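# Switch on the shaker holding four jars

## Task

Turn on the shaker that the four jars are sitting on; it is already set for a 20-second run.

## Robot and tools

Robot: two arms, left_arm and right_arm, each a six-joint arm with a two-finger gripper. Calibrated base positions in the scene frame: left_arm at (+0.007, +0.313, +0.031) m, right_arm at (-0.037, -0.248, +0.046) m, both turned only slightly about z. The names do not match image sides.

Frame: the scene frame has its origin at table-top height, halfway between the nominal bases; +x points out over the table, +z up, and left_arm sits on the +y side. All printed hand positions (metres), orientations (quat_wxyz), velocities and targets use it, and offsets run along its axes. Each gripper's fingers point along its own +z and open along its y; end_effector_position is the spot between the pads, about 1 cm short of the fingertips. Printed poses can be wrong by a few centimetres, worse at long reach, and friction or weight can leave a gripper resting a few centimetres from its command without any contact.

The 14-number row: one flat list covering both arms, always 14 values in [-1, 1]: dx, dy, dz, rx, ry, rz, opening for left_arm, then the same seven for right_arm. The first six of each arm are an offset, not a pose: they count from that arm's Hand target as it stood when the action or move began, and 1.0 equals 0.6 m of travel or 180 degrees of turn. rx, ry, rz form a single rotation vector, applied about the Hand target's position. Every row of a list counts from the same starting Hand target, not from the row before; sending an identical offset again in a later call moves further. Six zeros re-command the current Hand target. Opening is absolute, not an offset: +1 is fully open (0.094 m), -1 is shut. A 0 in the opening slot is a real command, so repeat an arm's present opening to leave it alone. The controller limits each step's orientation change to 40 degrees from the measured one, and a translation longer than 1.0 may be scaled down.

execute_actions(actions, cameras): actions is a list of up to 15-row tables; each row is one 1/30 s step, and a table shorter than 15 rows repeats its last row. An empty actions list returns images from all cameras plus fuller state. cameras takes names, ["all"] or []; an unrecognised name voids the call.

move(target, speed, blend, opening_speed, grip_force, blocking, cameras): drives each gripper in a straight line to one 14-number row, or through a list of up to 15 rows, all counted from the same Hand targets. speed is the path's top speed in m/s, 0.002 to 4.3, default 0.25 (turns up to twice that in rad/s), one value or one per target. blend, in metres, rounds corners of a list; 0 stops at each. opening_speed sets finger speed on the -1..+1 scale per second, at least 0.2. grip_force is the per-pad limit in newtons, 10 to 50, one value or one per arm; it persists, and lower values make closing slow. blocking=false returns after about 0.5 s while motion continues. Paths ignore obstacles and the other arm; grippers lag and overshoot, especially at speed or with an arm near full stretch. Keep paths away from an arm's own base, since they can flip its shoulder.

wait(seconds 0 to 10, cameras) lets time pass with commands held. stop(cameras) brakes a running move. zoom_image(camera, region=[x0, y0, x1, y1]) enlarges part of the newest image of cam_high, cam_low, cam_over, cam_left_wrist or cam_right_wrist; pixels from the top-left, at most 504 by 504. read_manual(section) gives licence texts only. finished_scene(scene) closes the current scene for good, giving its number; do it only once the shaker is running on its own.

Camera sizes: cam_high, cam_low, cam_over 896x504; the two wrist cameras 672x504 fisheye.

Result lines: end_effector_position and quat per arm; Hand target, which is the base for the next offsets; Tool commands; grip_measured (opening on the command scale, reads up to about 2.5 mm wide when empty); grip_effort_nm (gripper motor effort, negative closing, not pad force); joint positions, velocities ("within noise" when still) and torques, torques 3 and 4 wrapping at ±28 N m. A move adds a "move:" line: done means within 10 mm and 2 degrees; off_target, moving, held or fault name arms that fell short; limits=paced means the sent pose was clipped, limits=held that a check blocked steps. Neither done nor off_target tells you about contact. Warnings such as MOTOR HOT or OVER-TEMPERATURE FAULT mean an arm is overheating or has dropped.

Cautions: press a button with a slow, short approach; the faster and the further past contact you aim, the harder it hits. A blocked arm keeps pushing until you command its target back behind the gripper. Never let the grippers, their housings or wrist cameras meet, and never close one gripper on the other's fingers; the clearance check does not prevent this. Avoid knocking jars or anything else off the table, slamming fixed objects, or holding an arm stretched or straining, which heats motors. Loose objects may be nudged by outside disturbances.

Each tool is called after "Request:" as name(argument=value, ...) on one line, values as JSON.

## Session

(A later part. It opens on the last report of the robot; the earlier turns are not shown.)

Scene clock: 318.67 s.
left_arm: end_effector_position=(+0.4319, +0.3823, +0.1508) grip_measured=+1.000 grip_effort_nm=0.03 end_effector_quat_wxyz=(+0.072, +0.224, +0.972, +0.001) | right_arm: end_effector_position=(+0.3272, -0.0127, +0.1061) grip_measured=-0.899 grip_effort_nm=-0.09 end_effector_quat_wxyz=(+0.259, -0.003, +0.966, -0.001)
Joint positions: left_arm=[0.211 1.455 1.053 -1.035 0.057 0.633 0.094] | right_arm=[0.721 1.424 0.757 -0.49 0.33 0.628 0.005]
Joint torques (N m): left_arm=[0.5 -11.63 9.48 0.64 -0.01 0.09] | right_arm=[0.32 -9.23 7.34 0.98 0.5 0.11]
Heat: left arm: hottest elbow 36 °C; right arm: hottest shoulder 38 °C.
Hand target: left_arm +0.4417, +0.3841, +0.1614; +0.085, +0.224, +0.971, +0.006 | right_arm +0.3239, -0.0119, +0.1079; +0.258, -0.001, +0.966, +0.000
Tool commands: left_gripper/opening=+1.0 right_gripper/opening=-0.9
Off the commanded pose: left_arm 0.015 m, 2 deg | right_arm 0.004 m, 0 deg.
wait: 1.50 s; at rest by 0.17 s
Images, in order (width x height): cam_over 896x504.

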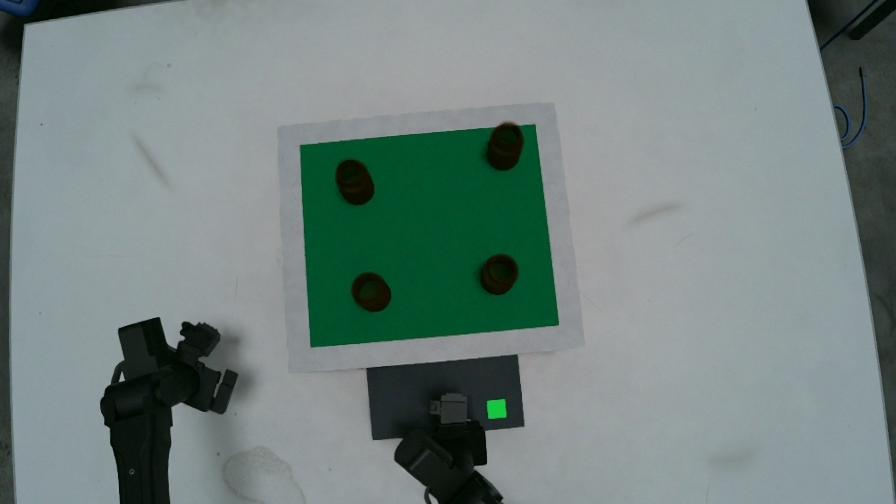

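Request:
wait(seconds=2.0, cameras=["cam_over"])

Request:
wait(seconds=2.0, cameras=["cam_over"])

Scene clock: 324.20 s.
left_arm: end_effector_position=(+0.4319, +0.3823, +0.1508) grip_measured=+1.000 grip_effort_nm=0.03 end_effector_quat_wxyz=(+0.072, +0.224, +0.972, +0.001) | right_arm: end_effector_position=(+0.3272, -0.0127, +0.1061) grip_measured=-0.899 grip_effort_nm=-0.09 end_effector_quat_wxyz=(+0.259, -0.003, +0.966, -0.001)
Joint positions: left_arm=[0.211 1.455 1.053 -1.035 0.057 0.633 0.094] | right_arm=[0.721 1.424 0.757 -0.49 0.33 0.628 0.005]
Joint torques (N m): left_arm=[0.32 -11.52 9.47 0.62 0 0.09] | right_arm=[0.32 -9.47 7.13 0.88 0.48 0.1]
Heat: left arm: hottest elbow 36 °C; right arm: hottest shoulder 38 °C.
Hand target: left_arm +0.4417, +0.3841, +0.1614; +0.085, +0.224, +0.971, +0.006 | right_arm +0.3239, -0.0119, +0.1079; +0.258, -0.001, +0.966, +0.000
Tool commands: left_gripper/opening=+1.0 right_gripper/opening=-0.9
Off the commanded pose: left_arm 0.015 m, 2 deg | right_arm 0.004 m, 0 deg.
wait: 2.00 s; at rest from the start
Images, in order (width x height): cam_over 896x504.

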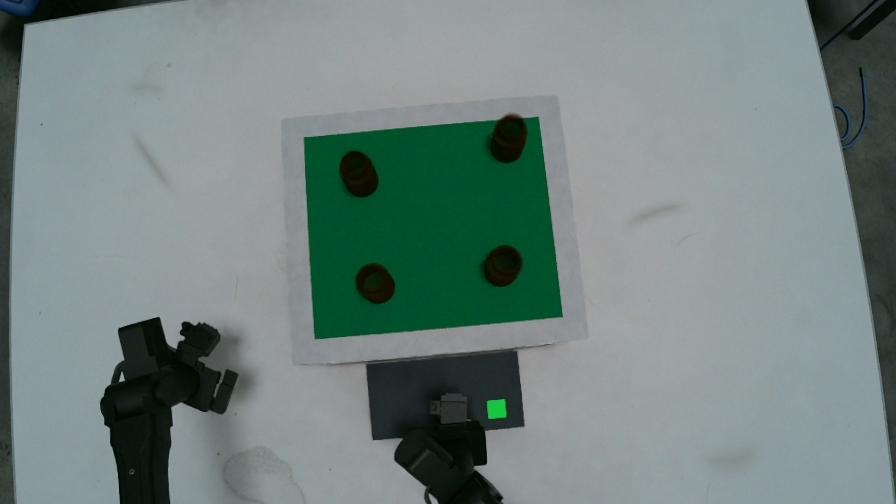

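Scene clock: 326.20 s.
left_arm: end_effector_position=(+0.4319, +0.3823, +0.1508) grip_measured=+1.000 grip_effort_nm=0.03 end_effector_quat_wxyz=(+0.072, +0.224, +0.972, +0.001) | right_arm: end_effector_position=(+0.3272, -0.0127, +0.1061) grip_measured=-0.899 grip_effort_nm=-0.09 end_effector_quat_wxyz=(+0.259, -0.003, +0.966, -0.001)
Joint positions: left_arm=[0.211 1.455 1.053 -1.035 0.057 0.633 0.094] | right_arm=[0.721 1.424 0.757 -0.49 0.33 0.628 0.005]
Joint torques (N m): left_arm=[0.38 -11.58 9.44 0.65 -0.01 0.08] | right_arm=[0.38 -9.41 7.31 1.01 0.49 0.1]
Heat: left arm: hottest elbow 36 °C; right arm: hottest shoulder 38 °C.
Hand target: left_arm +0.4417, +0.3841, +0.1614; +0.085, +0.224, +0.971, +0.006 | right_arm +0.3239, -0.0119, +0.1079; +0.258, -0.001, +0.966, +0.000
Tool commands: left_gripper/opening=+1.0 right_gripper/opening=-0.9
Off the commanded pose: left_arm 0.015 m, 2 deg | right_arm 0.004 m, 0 deg.
wait: 2.00 s; at rest by 0.17 s
Images, in order (width x height): cam_over 896x504.

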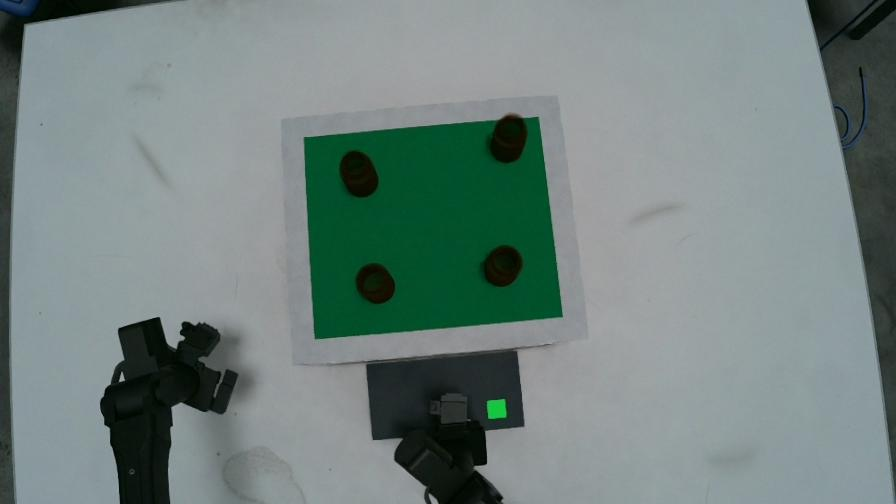

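Request:
wait(seconds=0.7, cameras=["cam_over", "cam_low", "cam_high", "cam_right_wrist"])

Scene clock: 332.70 s.
left_arm: end_effector_position=(+0.4319, +0.3823, +0.1508) grip_measured=+1.000 grip_effort_nm=0.03 end_effector_quat_wxyz=(+0.072, +0.224, +0.972, +0.001) | right_arm: end_effector_position=(+0.3272, -0.0127, +0.1061) grip_measured=-0.899 grip_effort_nm=-0.09 end_effector_quat_wxyz=(+0.259, -0.003, +0.966, -0.001)
Joint positions: left_arm=[0.211 1.455 1.053 -1.035 0.057 0.633 0.094] | right_arm=[0.721 1.424 0.757 -0.49 0.33 0.628 0.005]
Joint torques (N m): left_arm=[0.32 -11.58 9.46 0.64 0 0.09] | right_arm=[0.44 -9.41 7.39 0.99 0.5 0.12]
Heat: left arm: hottest elbow 36 °C; right arm: hottest shoulder 38 °C.
Hand target: left_arm +0.4417, +0.3841, +0.1614; +0.085, +0.224, +0.971, +0.006 | right_arm +0.3239, -0.0119, +0.1079; +0.258, -0.001, +0.966, +0.000
Tool commands: left_gripper/opening=+1.0 right_gripper/opening=-0.9
Off the commanded pose: left_arm 0.015 m, 2 deg | right_arm 0.004 m, 0 deg.
wait: 0.70 s; at rest from the start
Images, in order (width x height): cam_high 896x504, cam_low 896x504, cam_over 896x504, cam_right_wrist 672x504.

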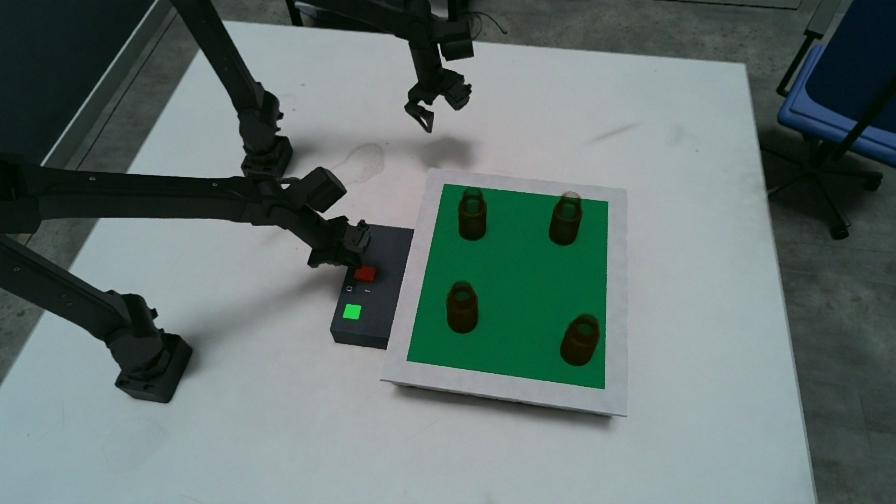

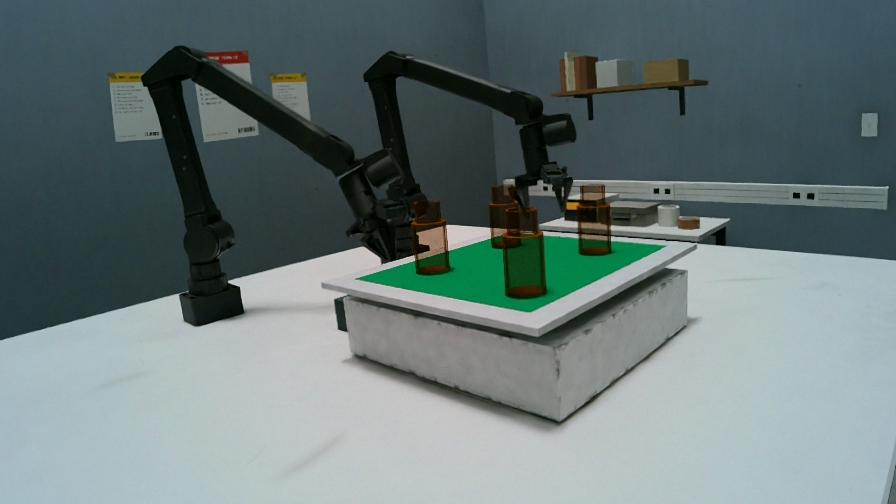

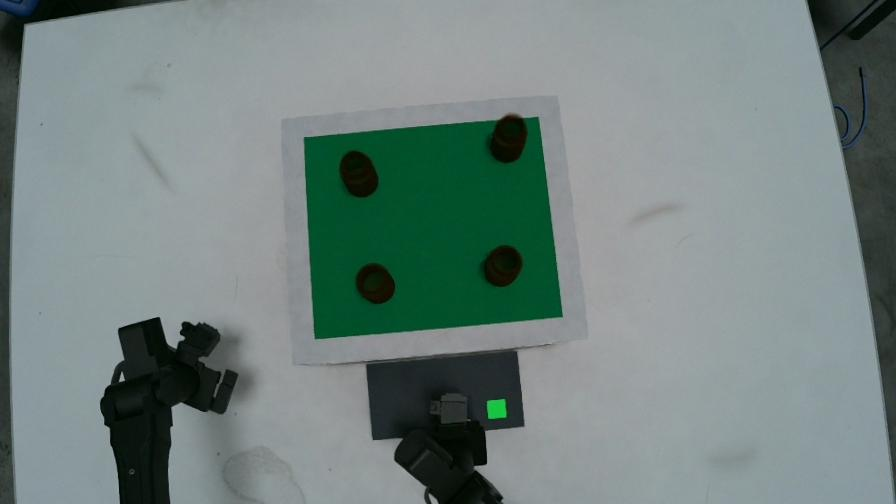

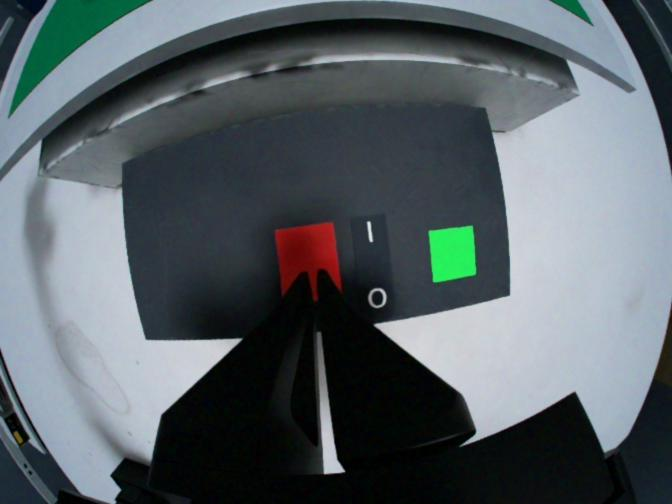

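Request:
finished_scene(scene=1)

The scene is finished: the task was done.


## Next scene

The same job, from a new start.

Request:
execute_actions(actions=[], cameras=["all"])

Scene clock: 0.00 s.
left_arm: end_effector_position=(+0.8574, +0.3322, +0.2054) grip_measured=+1.000 grip_effort_nm=n/a end_effector_quat_wxyz=(+0.419, +0.073, +0.835, +0.350) | right_arm: end_effector_position=(+0.0327, -0.0002, +0.1389) grip_measured=+1.000 grip_effort_nm=n/a end_effector_quat_wxyz=(-0.082, -0.381, +0.920, +0.038)
Joint positions: left_arm=[-0.072 2.187 1.871 -0.211 -0.636 0.45 0.094] | right_arm=[1.199 1.142 0.696 -1.186 -0.17 0.392 0.094]
Joint velocities: within noise
Joint torques (N m): no reading
Heat: left arm: hottest shoulder 29 °C; right arm: hottest shoulder 36 °C.
Hand target: left_arm +0.8636, +0.3316, +0.2246; +0.434, +0.066, +0.828, +0.349 | right_arm +0.0366, +0.0093, +0.1474; -0.073, -0.382, +0.920, +0.048
Tool commands: left_gripper/opening=+1.0 right_gripper/opening=+1.0

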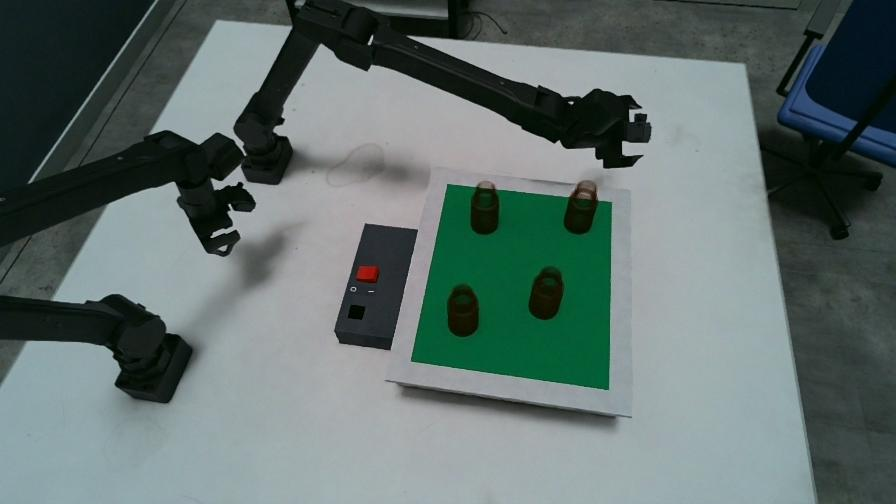

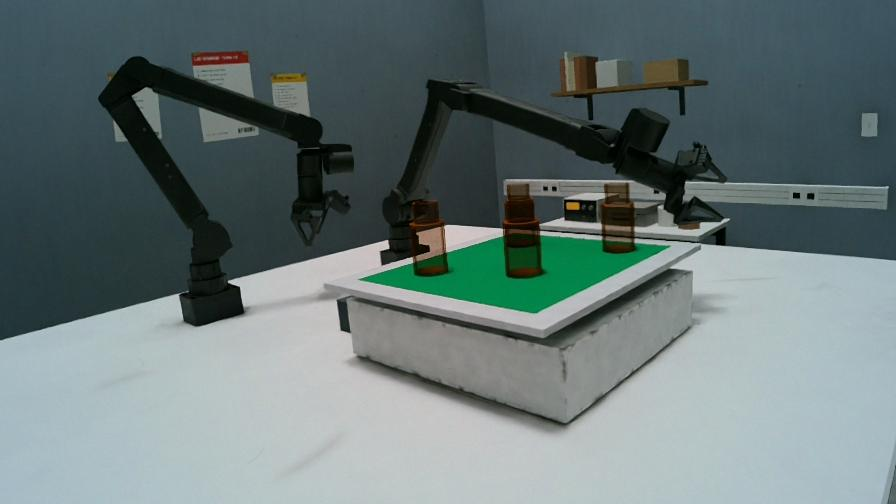

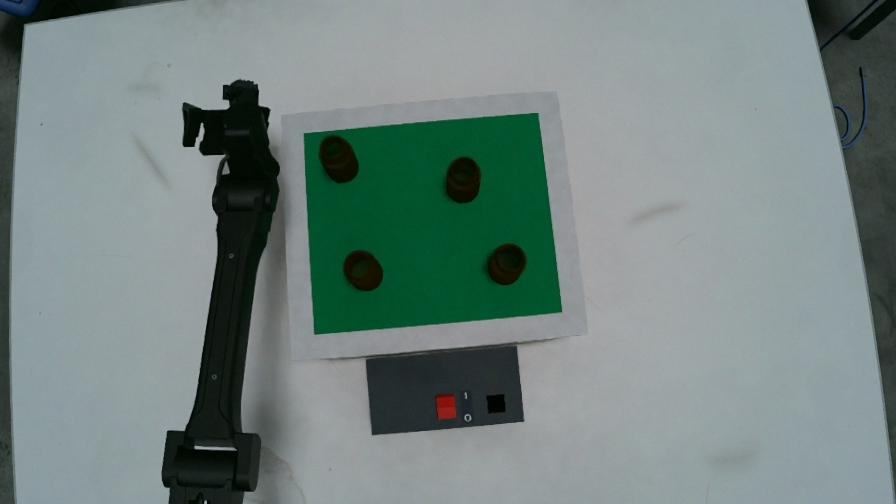

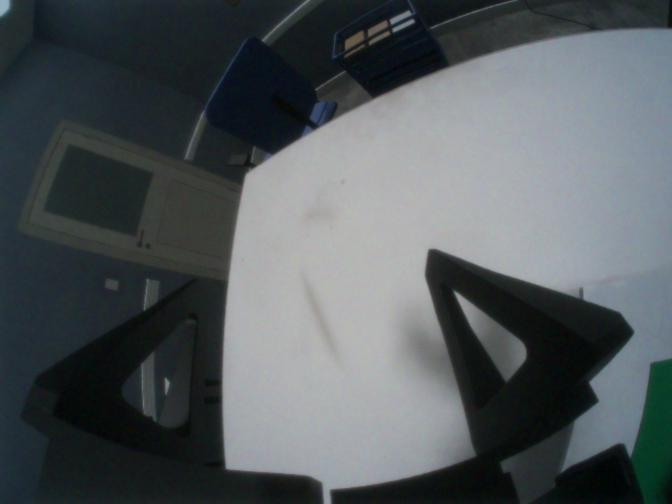

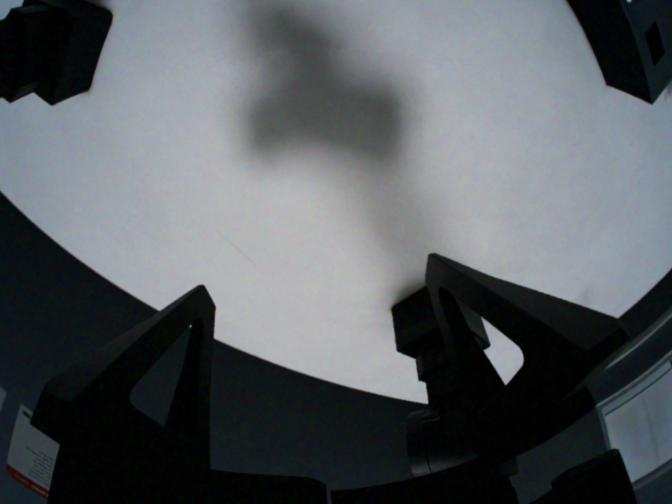

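Request:
move(target=[-0.25, 0.2167, 0.1, 0, 0, 0, 1, 0.489, -0.0238, 0.071, 0.0350, -0.2057, -0.2542, -0.9], speed=0.25, cameras=["cam_over", "cam_right_wrist", "cam_high"])

Scene clock: 90.70 s.
left_arm: end_effector_position=(+0.7153, +0.4600, +0.2679) grip_measured=+1.000 grip_effort_nm=0.03 end_effector_quat_wxyz=(+0.422, +0.066, +0.836, +0.344) | right_arm: end_effector_position=(+0.3077, -0.0194, +0.1684) grip_measured=-0.898 grip_effort_nm=-0.09 end_effector_quat_wxyz=(+0.235, -0.016, +0.972, -0.020)
Joint positions: left_arm=[0.125 1.766 1.369 -0.075 -0.46 0.541 0.094] | right_arm=[0.741 1.296 0.845 -0.772 0.333 0.633 0.005]
Joint torques (N m): left_arm=[0.67 -19.14 8.23 2.51 -0.08 0.19] | right_arm=[-0.91 -7 12.34 1.92 0.48 0.11]
Heat: left arm: hottest elbow 39 °C; right arm: hottest elbow 40 °C.
Hand target: left_arm +0.7136, +0.4616, +0.2847; +0.434, +0.066, +0.828, +0.349 | right_arm +0.3300, -0.0051, +0.1899; +0.259, +0.000, +0.966, -0.001
Off the commanded pose: left_arm 0.017 m, 2 deg | right_arm 0.034 m, 4 deg.
move: off_target (left_arm, right_arm)
Images, in order (width x height): cam_high 896x504, cam_over 896x504, cam_right_wrist 672x504.

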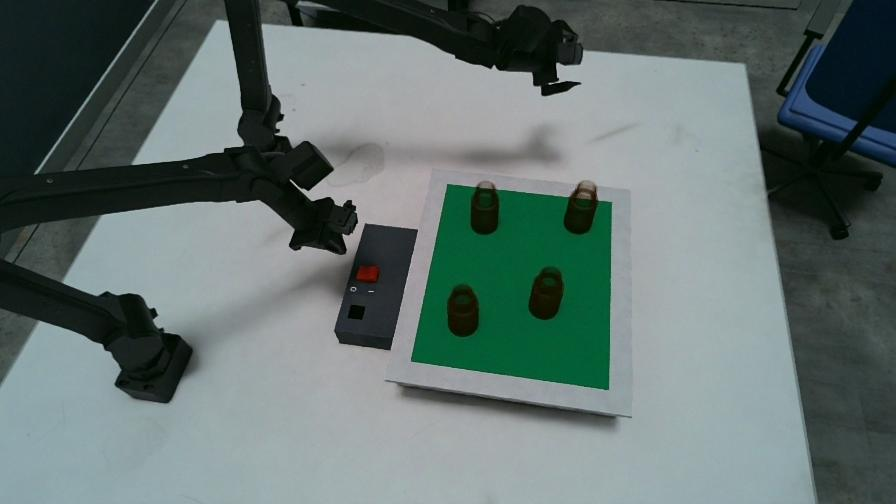

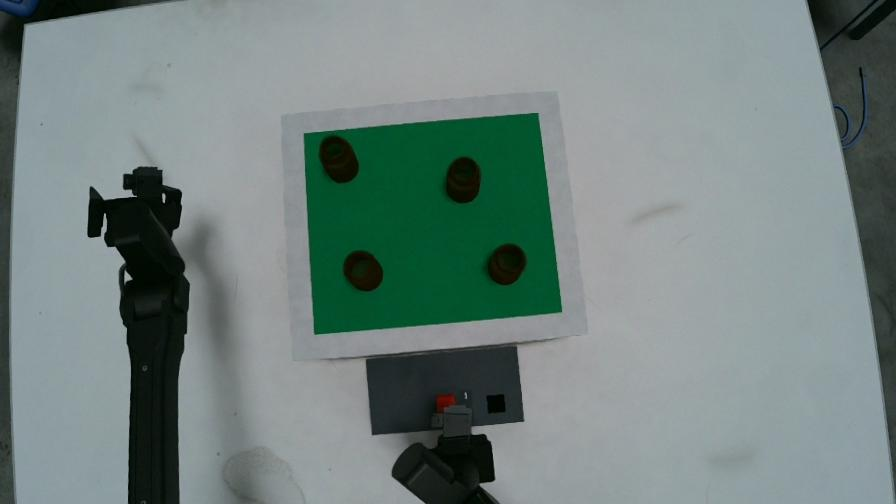

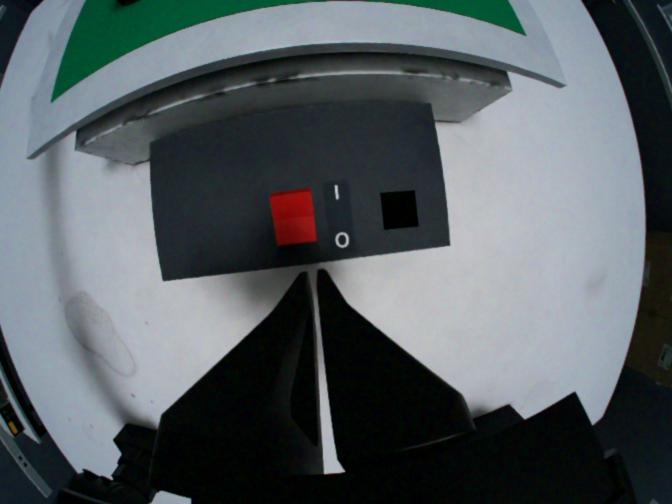

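Request:
move(target=[-0.4, 0, -0.03, 0, 0, 0, 1, 0.045, -0.0082, -0.1415, 0, 0, 0, -0.9], speed=0.2, cameras=["cam_over", "cam_right_wrist"])

Scene clock: 110.67 s.
left_arm: end_effector_position=(+0.4765, +0.4591, +0.2619) grip_measured=+1.000 grip_effort_nm=0.03 end_effector_quat_wxyz=(+0.432, +0.064, +0.831, +0.345) | right_arm: end_effector_position=(+0.3526, -0.0089, +0.1067) grip_measured=-0.898 grip_effort_nm=-0.09 end_effector_quat_wxyz=(+0.256, +0.002, +0.967, -0.002)
Joint positions: left_arm=[0.192 1.165 0.687 0.044 -0.396 0.574 0.094] | right_arm=[0.686 1.479 0.82 -0.494 0.317 0.606 0.005]
Joint torques (N m): left_arm=[0.91 -8.76 8.05 1.87 -0.06 0.18] | right_arm=[-0.67 -9.29 7.6 2.13 0.27 -0.19]
Heat: left arm: hottest elbow 36 °C; right arm: hottest elbow 43 °C.
Hand target: left_arm +0.4736, +0.4617, +0.2666; +0.434, +0.066, +0.828, +0.349 | right_arm +0.3571, -0.0100, +0.1051; +0.259, +0.000, +0.966, -0.001
Off the commanded pose: left_arm 0.006 m, 1 deg | right_arm 0.005 m, 0 deg.
move: done
Images, in order (width x height): cam_over 896x504, cam_right_wrist 672x504.

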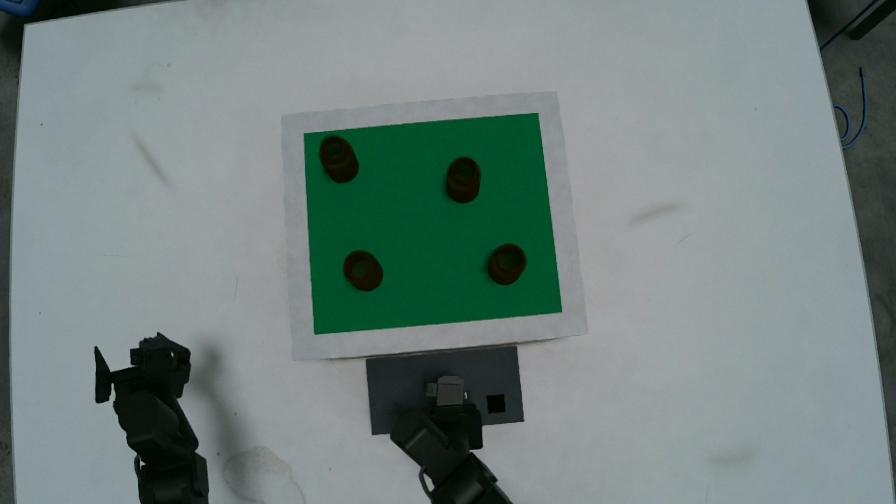

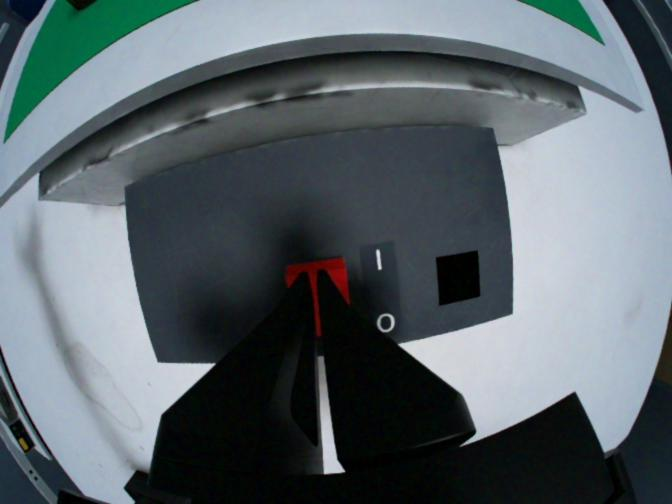

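Request:
move(target=[[0, 0, 0, 0, 0, 0, 1, -0.006, 0, -0.0752, 0, 0, 0, -0.9], [0, 0, 0, 0, 0, 0, 1, -0.006, 0, 0.0, 0, 0, 0, -0.9], [0, 0, 0, 0, 0, 0, 1, -0.042, 0, 0.008, 0, 0, 0, -0.9]], speed=[0.06, 0.15, 0.15], blend=[0, 0.01, 0], cameras=["cam_over", "cam_right_wrist"])

Scene clock: 123.17 s.
left_arm: end_effector_position=(+0.4765, +0.4591, +0.2619) grip_measured=+1.000 grip_effort_nm=0.03 end_effector_quat_wxyz=(+0.432, +0.064, +0.831, +0.345) | right_arm: end_effector_position=(+0.3359, -0.0103, +0.1097) grip_measured=-0.899 grip_effort_nm=-0.09 end_effector_quat_wxyz=(+0.262, -0.002, +0.965, +0.000)
Joint positions: left_arm=[0.192 1.165 0.687 0.044 -0.396 0.574 0.094] | right_arm=[0.712 1.435 0.779 -0.491 0.328 0.619 0.005]
Joint torques (N m): left_arm=[1.03 -8.88 8.03 1.85 -0.05 0.17] | right_arm=[0.03 -9.76 7.32 0.76 0.51 0.14]
Heat: left arm: hottest elbow 36 °C; right arm: hottest elbow 41 °C.
Hand target: left_arm +0.4736, +0.4617, +0.2666; +0.434, +0.066, +0.828, +0.349 | right_arm +0.3318, -0.0101, +0.1099; +0.259, +0.000, +0.966, -0.001
Off the commanded pose: left_arm 0.006 m, 1 deg | right_arm 0.004 m, 0 deg.
move: done
Images, in order (width x height): cam_over 896x504, cam_right_wrist 672x504.

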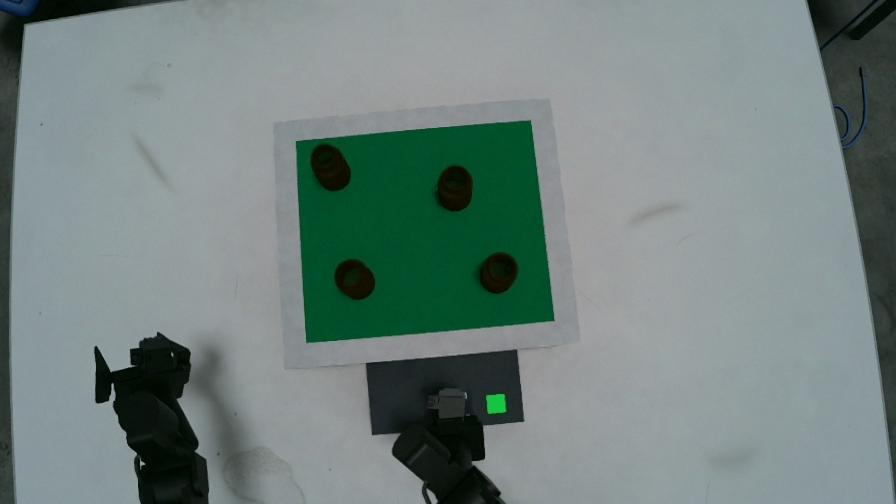

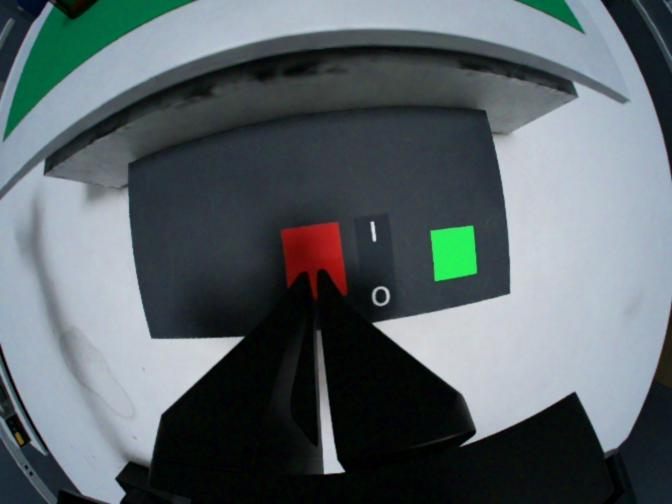

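Request:
wait(seconds=2.5, cameras=["cam_over"])

Request:
wait(seconds=2.7, cameras=["cam_over"])

Scene clock: 130.27 s.
left_arm: end_effector_position=(+0.4765, +0.4591, +0.2619) grip_measured=+1.000 grip_effort_nm=0.03 end_effector_quat_wxyz=(+0.432, +0.064, +0.831, +0.345) | right_arm: end_effector_position=(+0.3359, -0.0103, +0.1097) grip_measured=-0.899 grip_effort_nm=-0.09 end_effector_quat_wxyz=(+0.262, -0.002, +0.965, +0.000)
Joint positions: left_arm=[0.192 1.165 0.687 0.044 -0.396 0.574 0.094] | right_arm=[0.712 1.435 0.779 -0.491 0.328 0.62 0.005]
Joint torques (N m): left_arm=[0.85 -8.76 8.03 1.89 -0.05 0.17] | right_arm=[0.15 -9.7 7.24 1.1 0.48 0.12]
Heat: left arm: hottest elbow 36 °C; right arm: hottest elbow 41 °C.
Hand target: left_arm +0.4736, +0.4617, +0.2666; +0.434, +0.066, +0.828, +0.349 | right_arm +0.3318, -0.0100, +0.1099; +0.259, +0.000, +0.966, -0.001
Tool commands: left_gripper/opening=+1.0 right_gripper/opening=-0.9
Off the commanded pose: left_arm 0.006 m, 1 deg | right_arm 0.004 m, 0 deg.
wait: 2.50 s; at rest from the start
Images, in order (width x height): cam_over 896x504.

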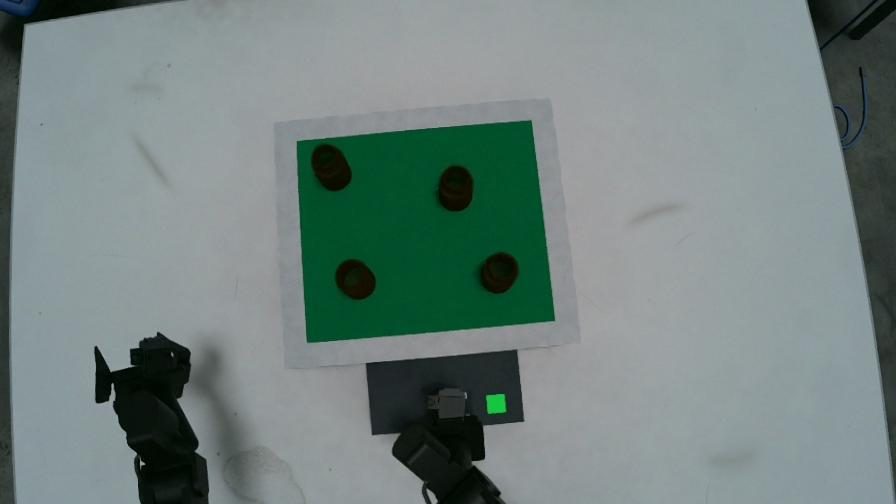

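Scene clock: 132.97 s.
left_arm: end_effector_position=(+0.4765, +0.4591, +0.2619) grip_measured=+1.000 grip_effort_nm=0.03 end_effector_quat_wxyz=(+0.432, +0.064, +0.831, +0.345) | right_arm: end_effector_position=(+0.3359, -0.0103, +0.1097) grip_measured=-0.899 grip_effort_nm=-0.09 end_effector_quat_wxyz=(+0.262, -0.002, +0.965, +0.000)
Joint positions: left_arm=[0.192 1.165 0.687 0.044 -0.396 0.574 0.094] | right_arm=[0.712 1.435 0.779 -0.491 0.328 0.62 0.005]
Joint torques (N m): left_arm=[0.91 -8.7 8.06 1.84 -0.05 0.18] | right_arm=[0.5 -9.64 7.47 0.91 0.43 0.14]
Heat: left arm: hottest elbow 36 °C; right arm: hottest elbow 41 °C.
Hand target: left_arm +0.4736, +0.4617, +0.2666; +0.434, +0.066, +0.828, +0.349 | right_arm +0.3318, -0.0100, +0.1099; +0.259, +0.000, +0.966, -0.001
Tool commands: left_gripper/opening=+1.0 right_gripper/opening=-0.9
Off the commanded pose: left_arm 0.006 m, 1 deg | right_arm 0.004 m, 0 deg.
wait: 2.70 s; at rest by 0.17 s
Images, in order (width x height): cam_over 896x504.

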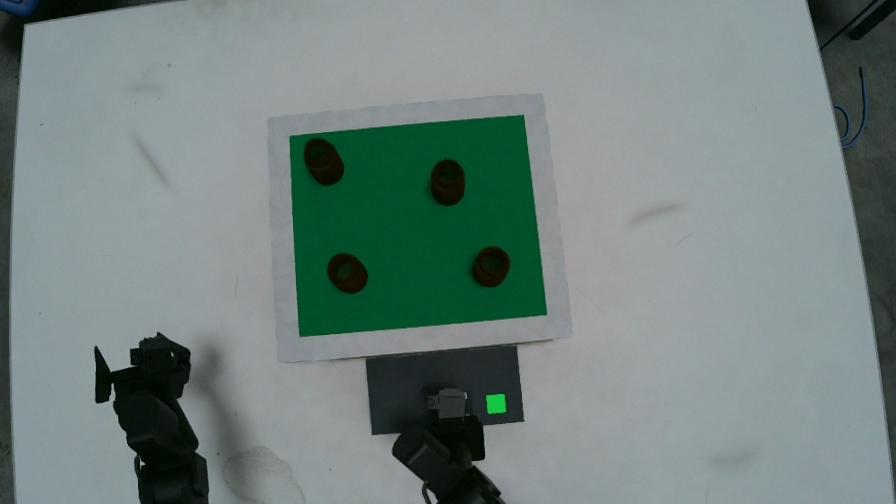

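Request:
wait(seconds=3.0, cameras=["cam_over"])

Request:
wait(seconds=3.3, cameras=["cam_over"])

Request:
wait(seconds=0.7, cameras=["cam_over", "cam_low"])

Scene clock: 139.53 s.
left_arm: end_effector_position=(+0.4765, +0.4591, +0.2619) grip_measured=+1.000 grip_effort_nm=0.03 end_effector_quat_wxyz=(+0.432, +0.064, +0.831, +0.345) | right_arm: end_effector_position=(+0.3359, -0.0103, +0.1097) grip_measured=-0.899 grip_effort_nm=-0.09 end_effector_quat_wxyz=(+0.262, -0.002, +0.965, +0.000)
Joint positions: left_arm=[0.192 1.165 0.687 0.044 -0.396 0.574 0.094] | right_arm=[0.712 1.435 0.779 -0.491 0.328 0.62 0.005]
Joint torques (N m): left_arm=[0.79 -8.88 8.02 1.85 -0.05 0.18] | right_arm=[0.26 -10.05 7.38 1.02 0.45 0.14]
Heat: left arm: hottest elbow 36 °C; right arm: hottest elbow 40 °C.
Hand target: left_arm +0.4736, +0.4617, +0.2666; +0.434, +0.066, +0.828, +0.349 | right_arm +0.3318, -0.0100, +0.1099; +0.259, +0.000, +0.966, -0.001
Tool commands: left_gripper/opening=+1.0 right_gripper/opening=-0.9
Off the commanded pose: left_arm 0.006 m, 1 deg | right_arm 0.004 m, 0 deg.
wait: 3.00 s; at rest from the start
Images, in order (width x height): cam_over 896x504.

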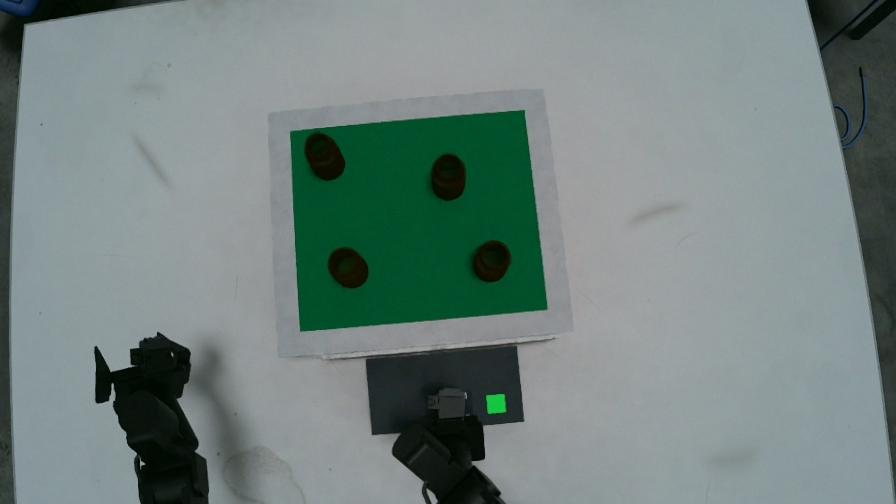

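Scene clock: 142.83 s.
left_arm: end_effector_position=(+0.4765, +0.4591, +0.2619) grip_measured=+1.000 grip_effort_nm=0.03 end_effector_quat_wxyz=(+0.432, +0.064, +0.831, +0.345) | right_arm: end_effector_position=(+0.3359, -0.0103, +0.1097) grip_measured=-0.899 grip_effort_nm=-0.09 end_effector_quat_wxyz=(+0.262, -0.002, +0.965, +0.000)
Joint positions: left_arm=[0.192 1.165 0.687 0.044 -0.396 0.574 0.094] | right_arm=[0.712 1.435 0.779 -0.491 0.328 0.62 0.005]
Joint torques (N m): left_arm=[1.03 -8.82 8.03 1.85 -0.05 0.18] | right_arm=[0.15 -9.58 7.3 0.83 0.46 0.1]
Heat: left arm: hottest elbow 36 °C; right arm: hottest elbow 40 °C.
Hand target: left_arm +0.4736, +0.4617, +0.2666; +0.434, +0.066, +0.828, +0.349 | right_arm +0.3318, -0.0100, +0.1099; +0.259, +0.000, +0.966, -0.001
Tool commands: left_gripper/opening=+1.0 right_gripper/opening=-0.9
Off the commanded pose: left_arm 0.006 m, 1 deg | right_arm 0.004 m, 0 deg.
wait: 3.30 s; at rest by 0.17 s
Images, in order (width x height): cam_over 896x504.

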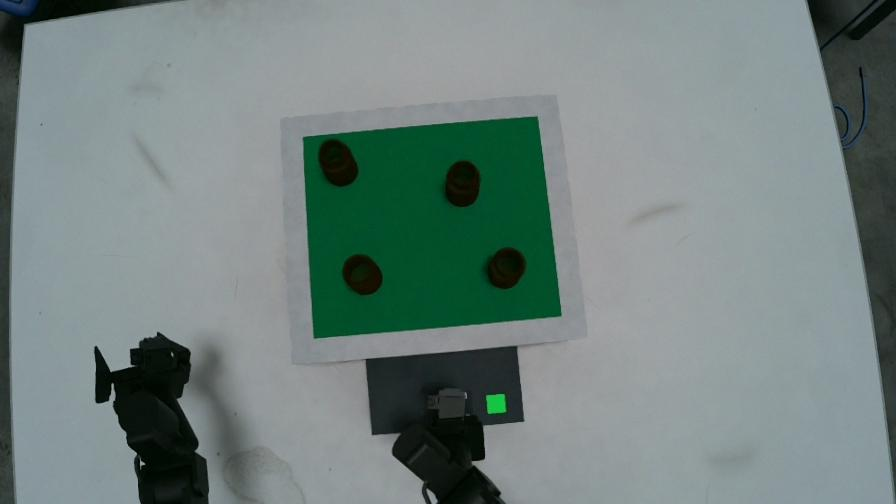

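Scene clock: 143.53 s.
left_arm: end_effector_position=(+0.4765, +0.4591, +0.2619) grip_measured=+1.000 grip_effort_nm=0.03 end_effector_quat_wxyz=(+0.432, +0.064, +0.831, +0.345) | right_arm: end_effector_position=(+0.3359, -0.0103, +0.1097) grip_measured=-0.899 grip_effort_nm=-0.09 end_effector_quat_wxyz=(+0.262, -0.002, +0.965, +0.000)
Joint positions: left_arm=[0.192 1.165 0.687 0.044 -0.396 0.574 0.094] | right_arm=[0.712 1.435 0.779 -0.491 0.328 0.62 0.005]
Joint torques (N m): left_arm=[1.03 -8.76 8.06 1.85 -0.07 0.17] | right_arm=[0.21 -9.41 7.31 0.85 0.47 0.13]
Heat: left arm: hottest elbow 36 °C; right arm: hottest elbow 40 °C.
Hand target: left_arm +0.4736, +0.4617, +0.2666; +0.434, +0.066, +0.828, +0.349 | right_arm +0.3318, -0.0100, +0.1099; +0.259, +0.000, +0.966, -0.001
Tool commands: left_gripper/opening=+1.0 right_gripper/opening=-0.9
Off the commanded pose: left_arm 0.006 m, 1 deg | right_arm 0.004 m, 0 deg.
wait: 0.70 s; at rest by 0.17 s
Images, in order (width x height): cam_low 896x504, cam_over 896x504.

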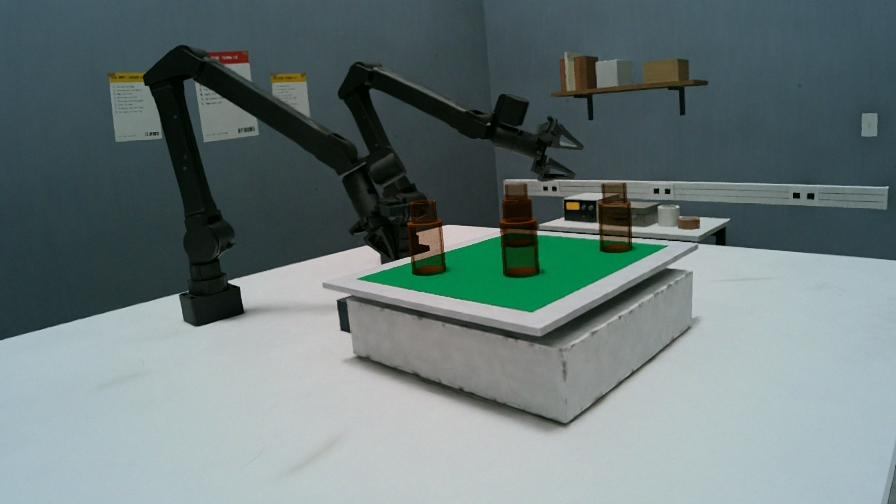

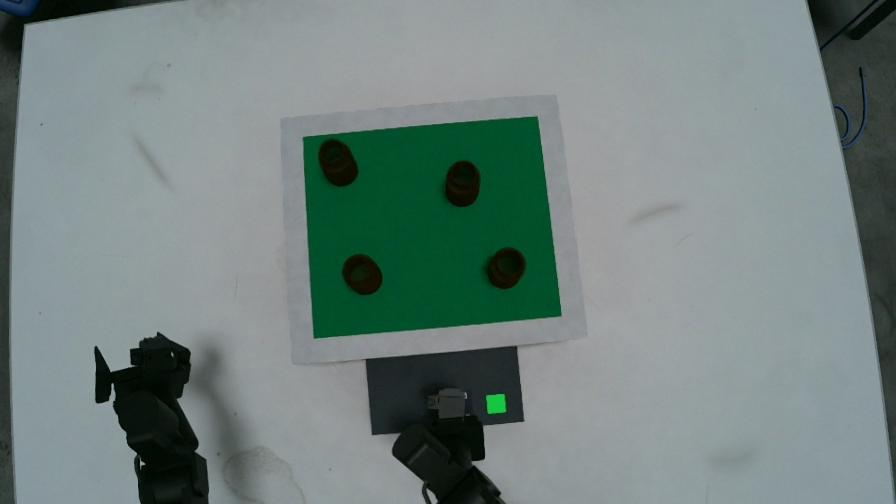

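Request:
wait(seconds=0.4, cameras=["cam_over"])

Scene clock: 149.80 s.
left_arm: end_effector_position=(+0.4765, +0.4591, +0.2619) grip_measured=+1.000 grip_effort_nm=0.03 end_effector_quat_wxyz=(+0.432, +0.064, +0.831, +0.345) | right_arm: end_effector_position=(+0.3359, -0.0103, +0.1097) grip_measured=-0.899 grip_effort_nm=-0.09 end_effector_quat_wxyz=(+0.262, -0.002, +0.965, +0.000)
Joint positions: left_arm=[0.192 1.165 0.687 0.044 -0.396 0.574 0.094] | right_arm=[0.712 1.435 0.779 -0.491 0.328 0.62 0.005]
Joint torques (N m): left_arm=[0.97 -8.76 8.05 1.87 -0.06 0.17] | right_arm=[0.38 -9.76 7.28 0.85 0.47 0.12]
Heat: left arm: hottest elbow 36 °C; right arm: hottest elbow 40 °C.
Hand target: left_arm +0.4736, +0.4617, +0.2666; +0.434, +0.066, +0.828, +0.349 | right_arm +0.3318, -0.0100, +0.1099; +0.259, +0.000, +0.966, -0.001
Tool commands: left_gripper/opening=+1.0 right_gripper/opening=-0.9
Off the commanded pose: left_arm 0.006 m, 1 deg | right_arm 0.004 m, 0 deg.
wait: 0.40 s; at rest from the start
Images, in order (width x height): cam_over 896x504.

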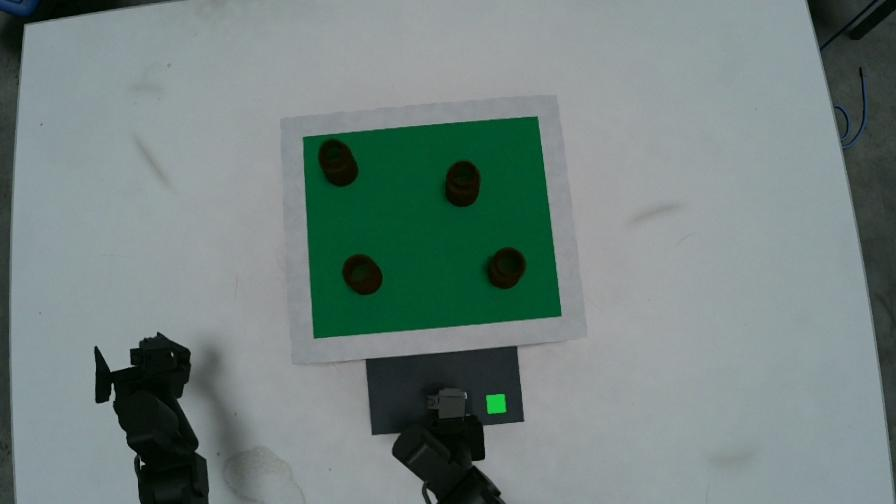

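The shaker has stopped after its 20 second run, and all four jars are still standing on it.

Request:
finished_scene(scene=2)

The scene is finished: the task was done.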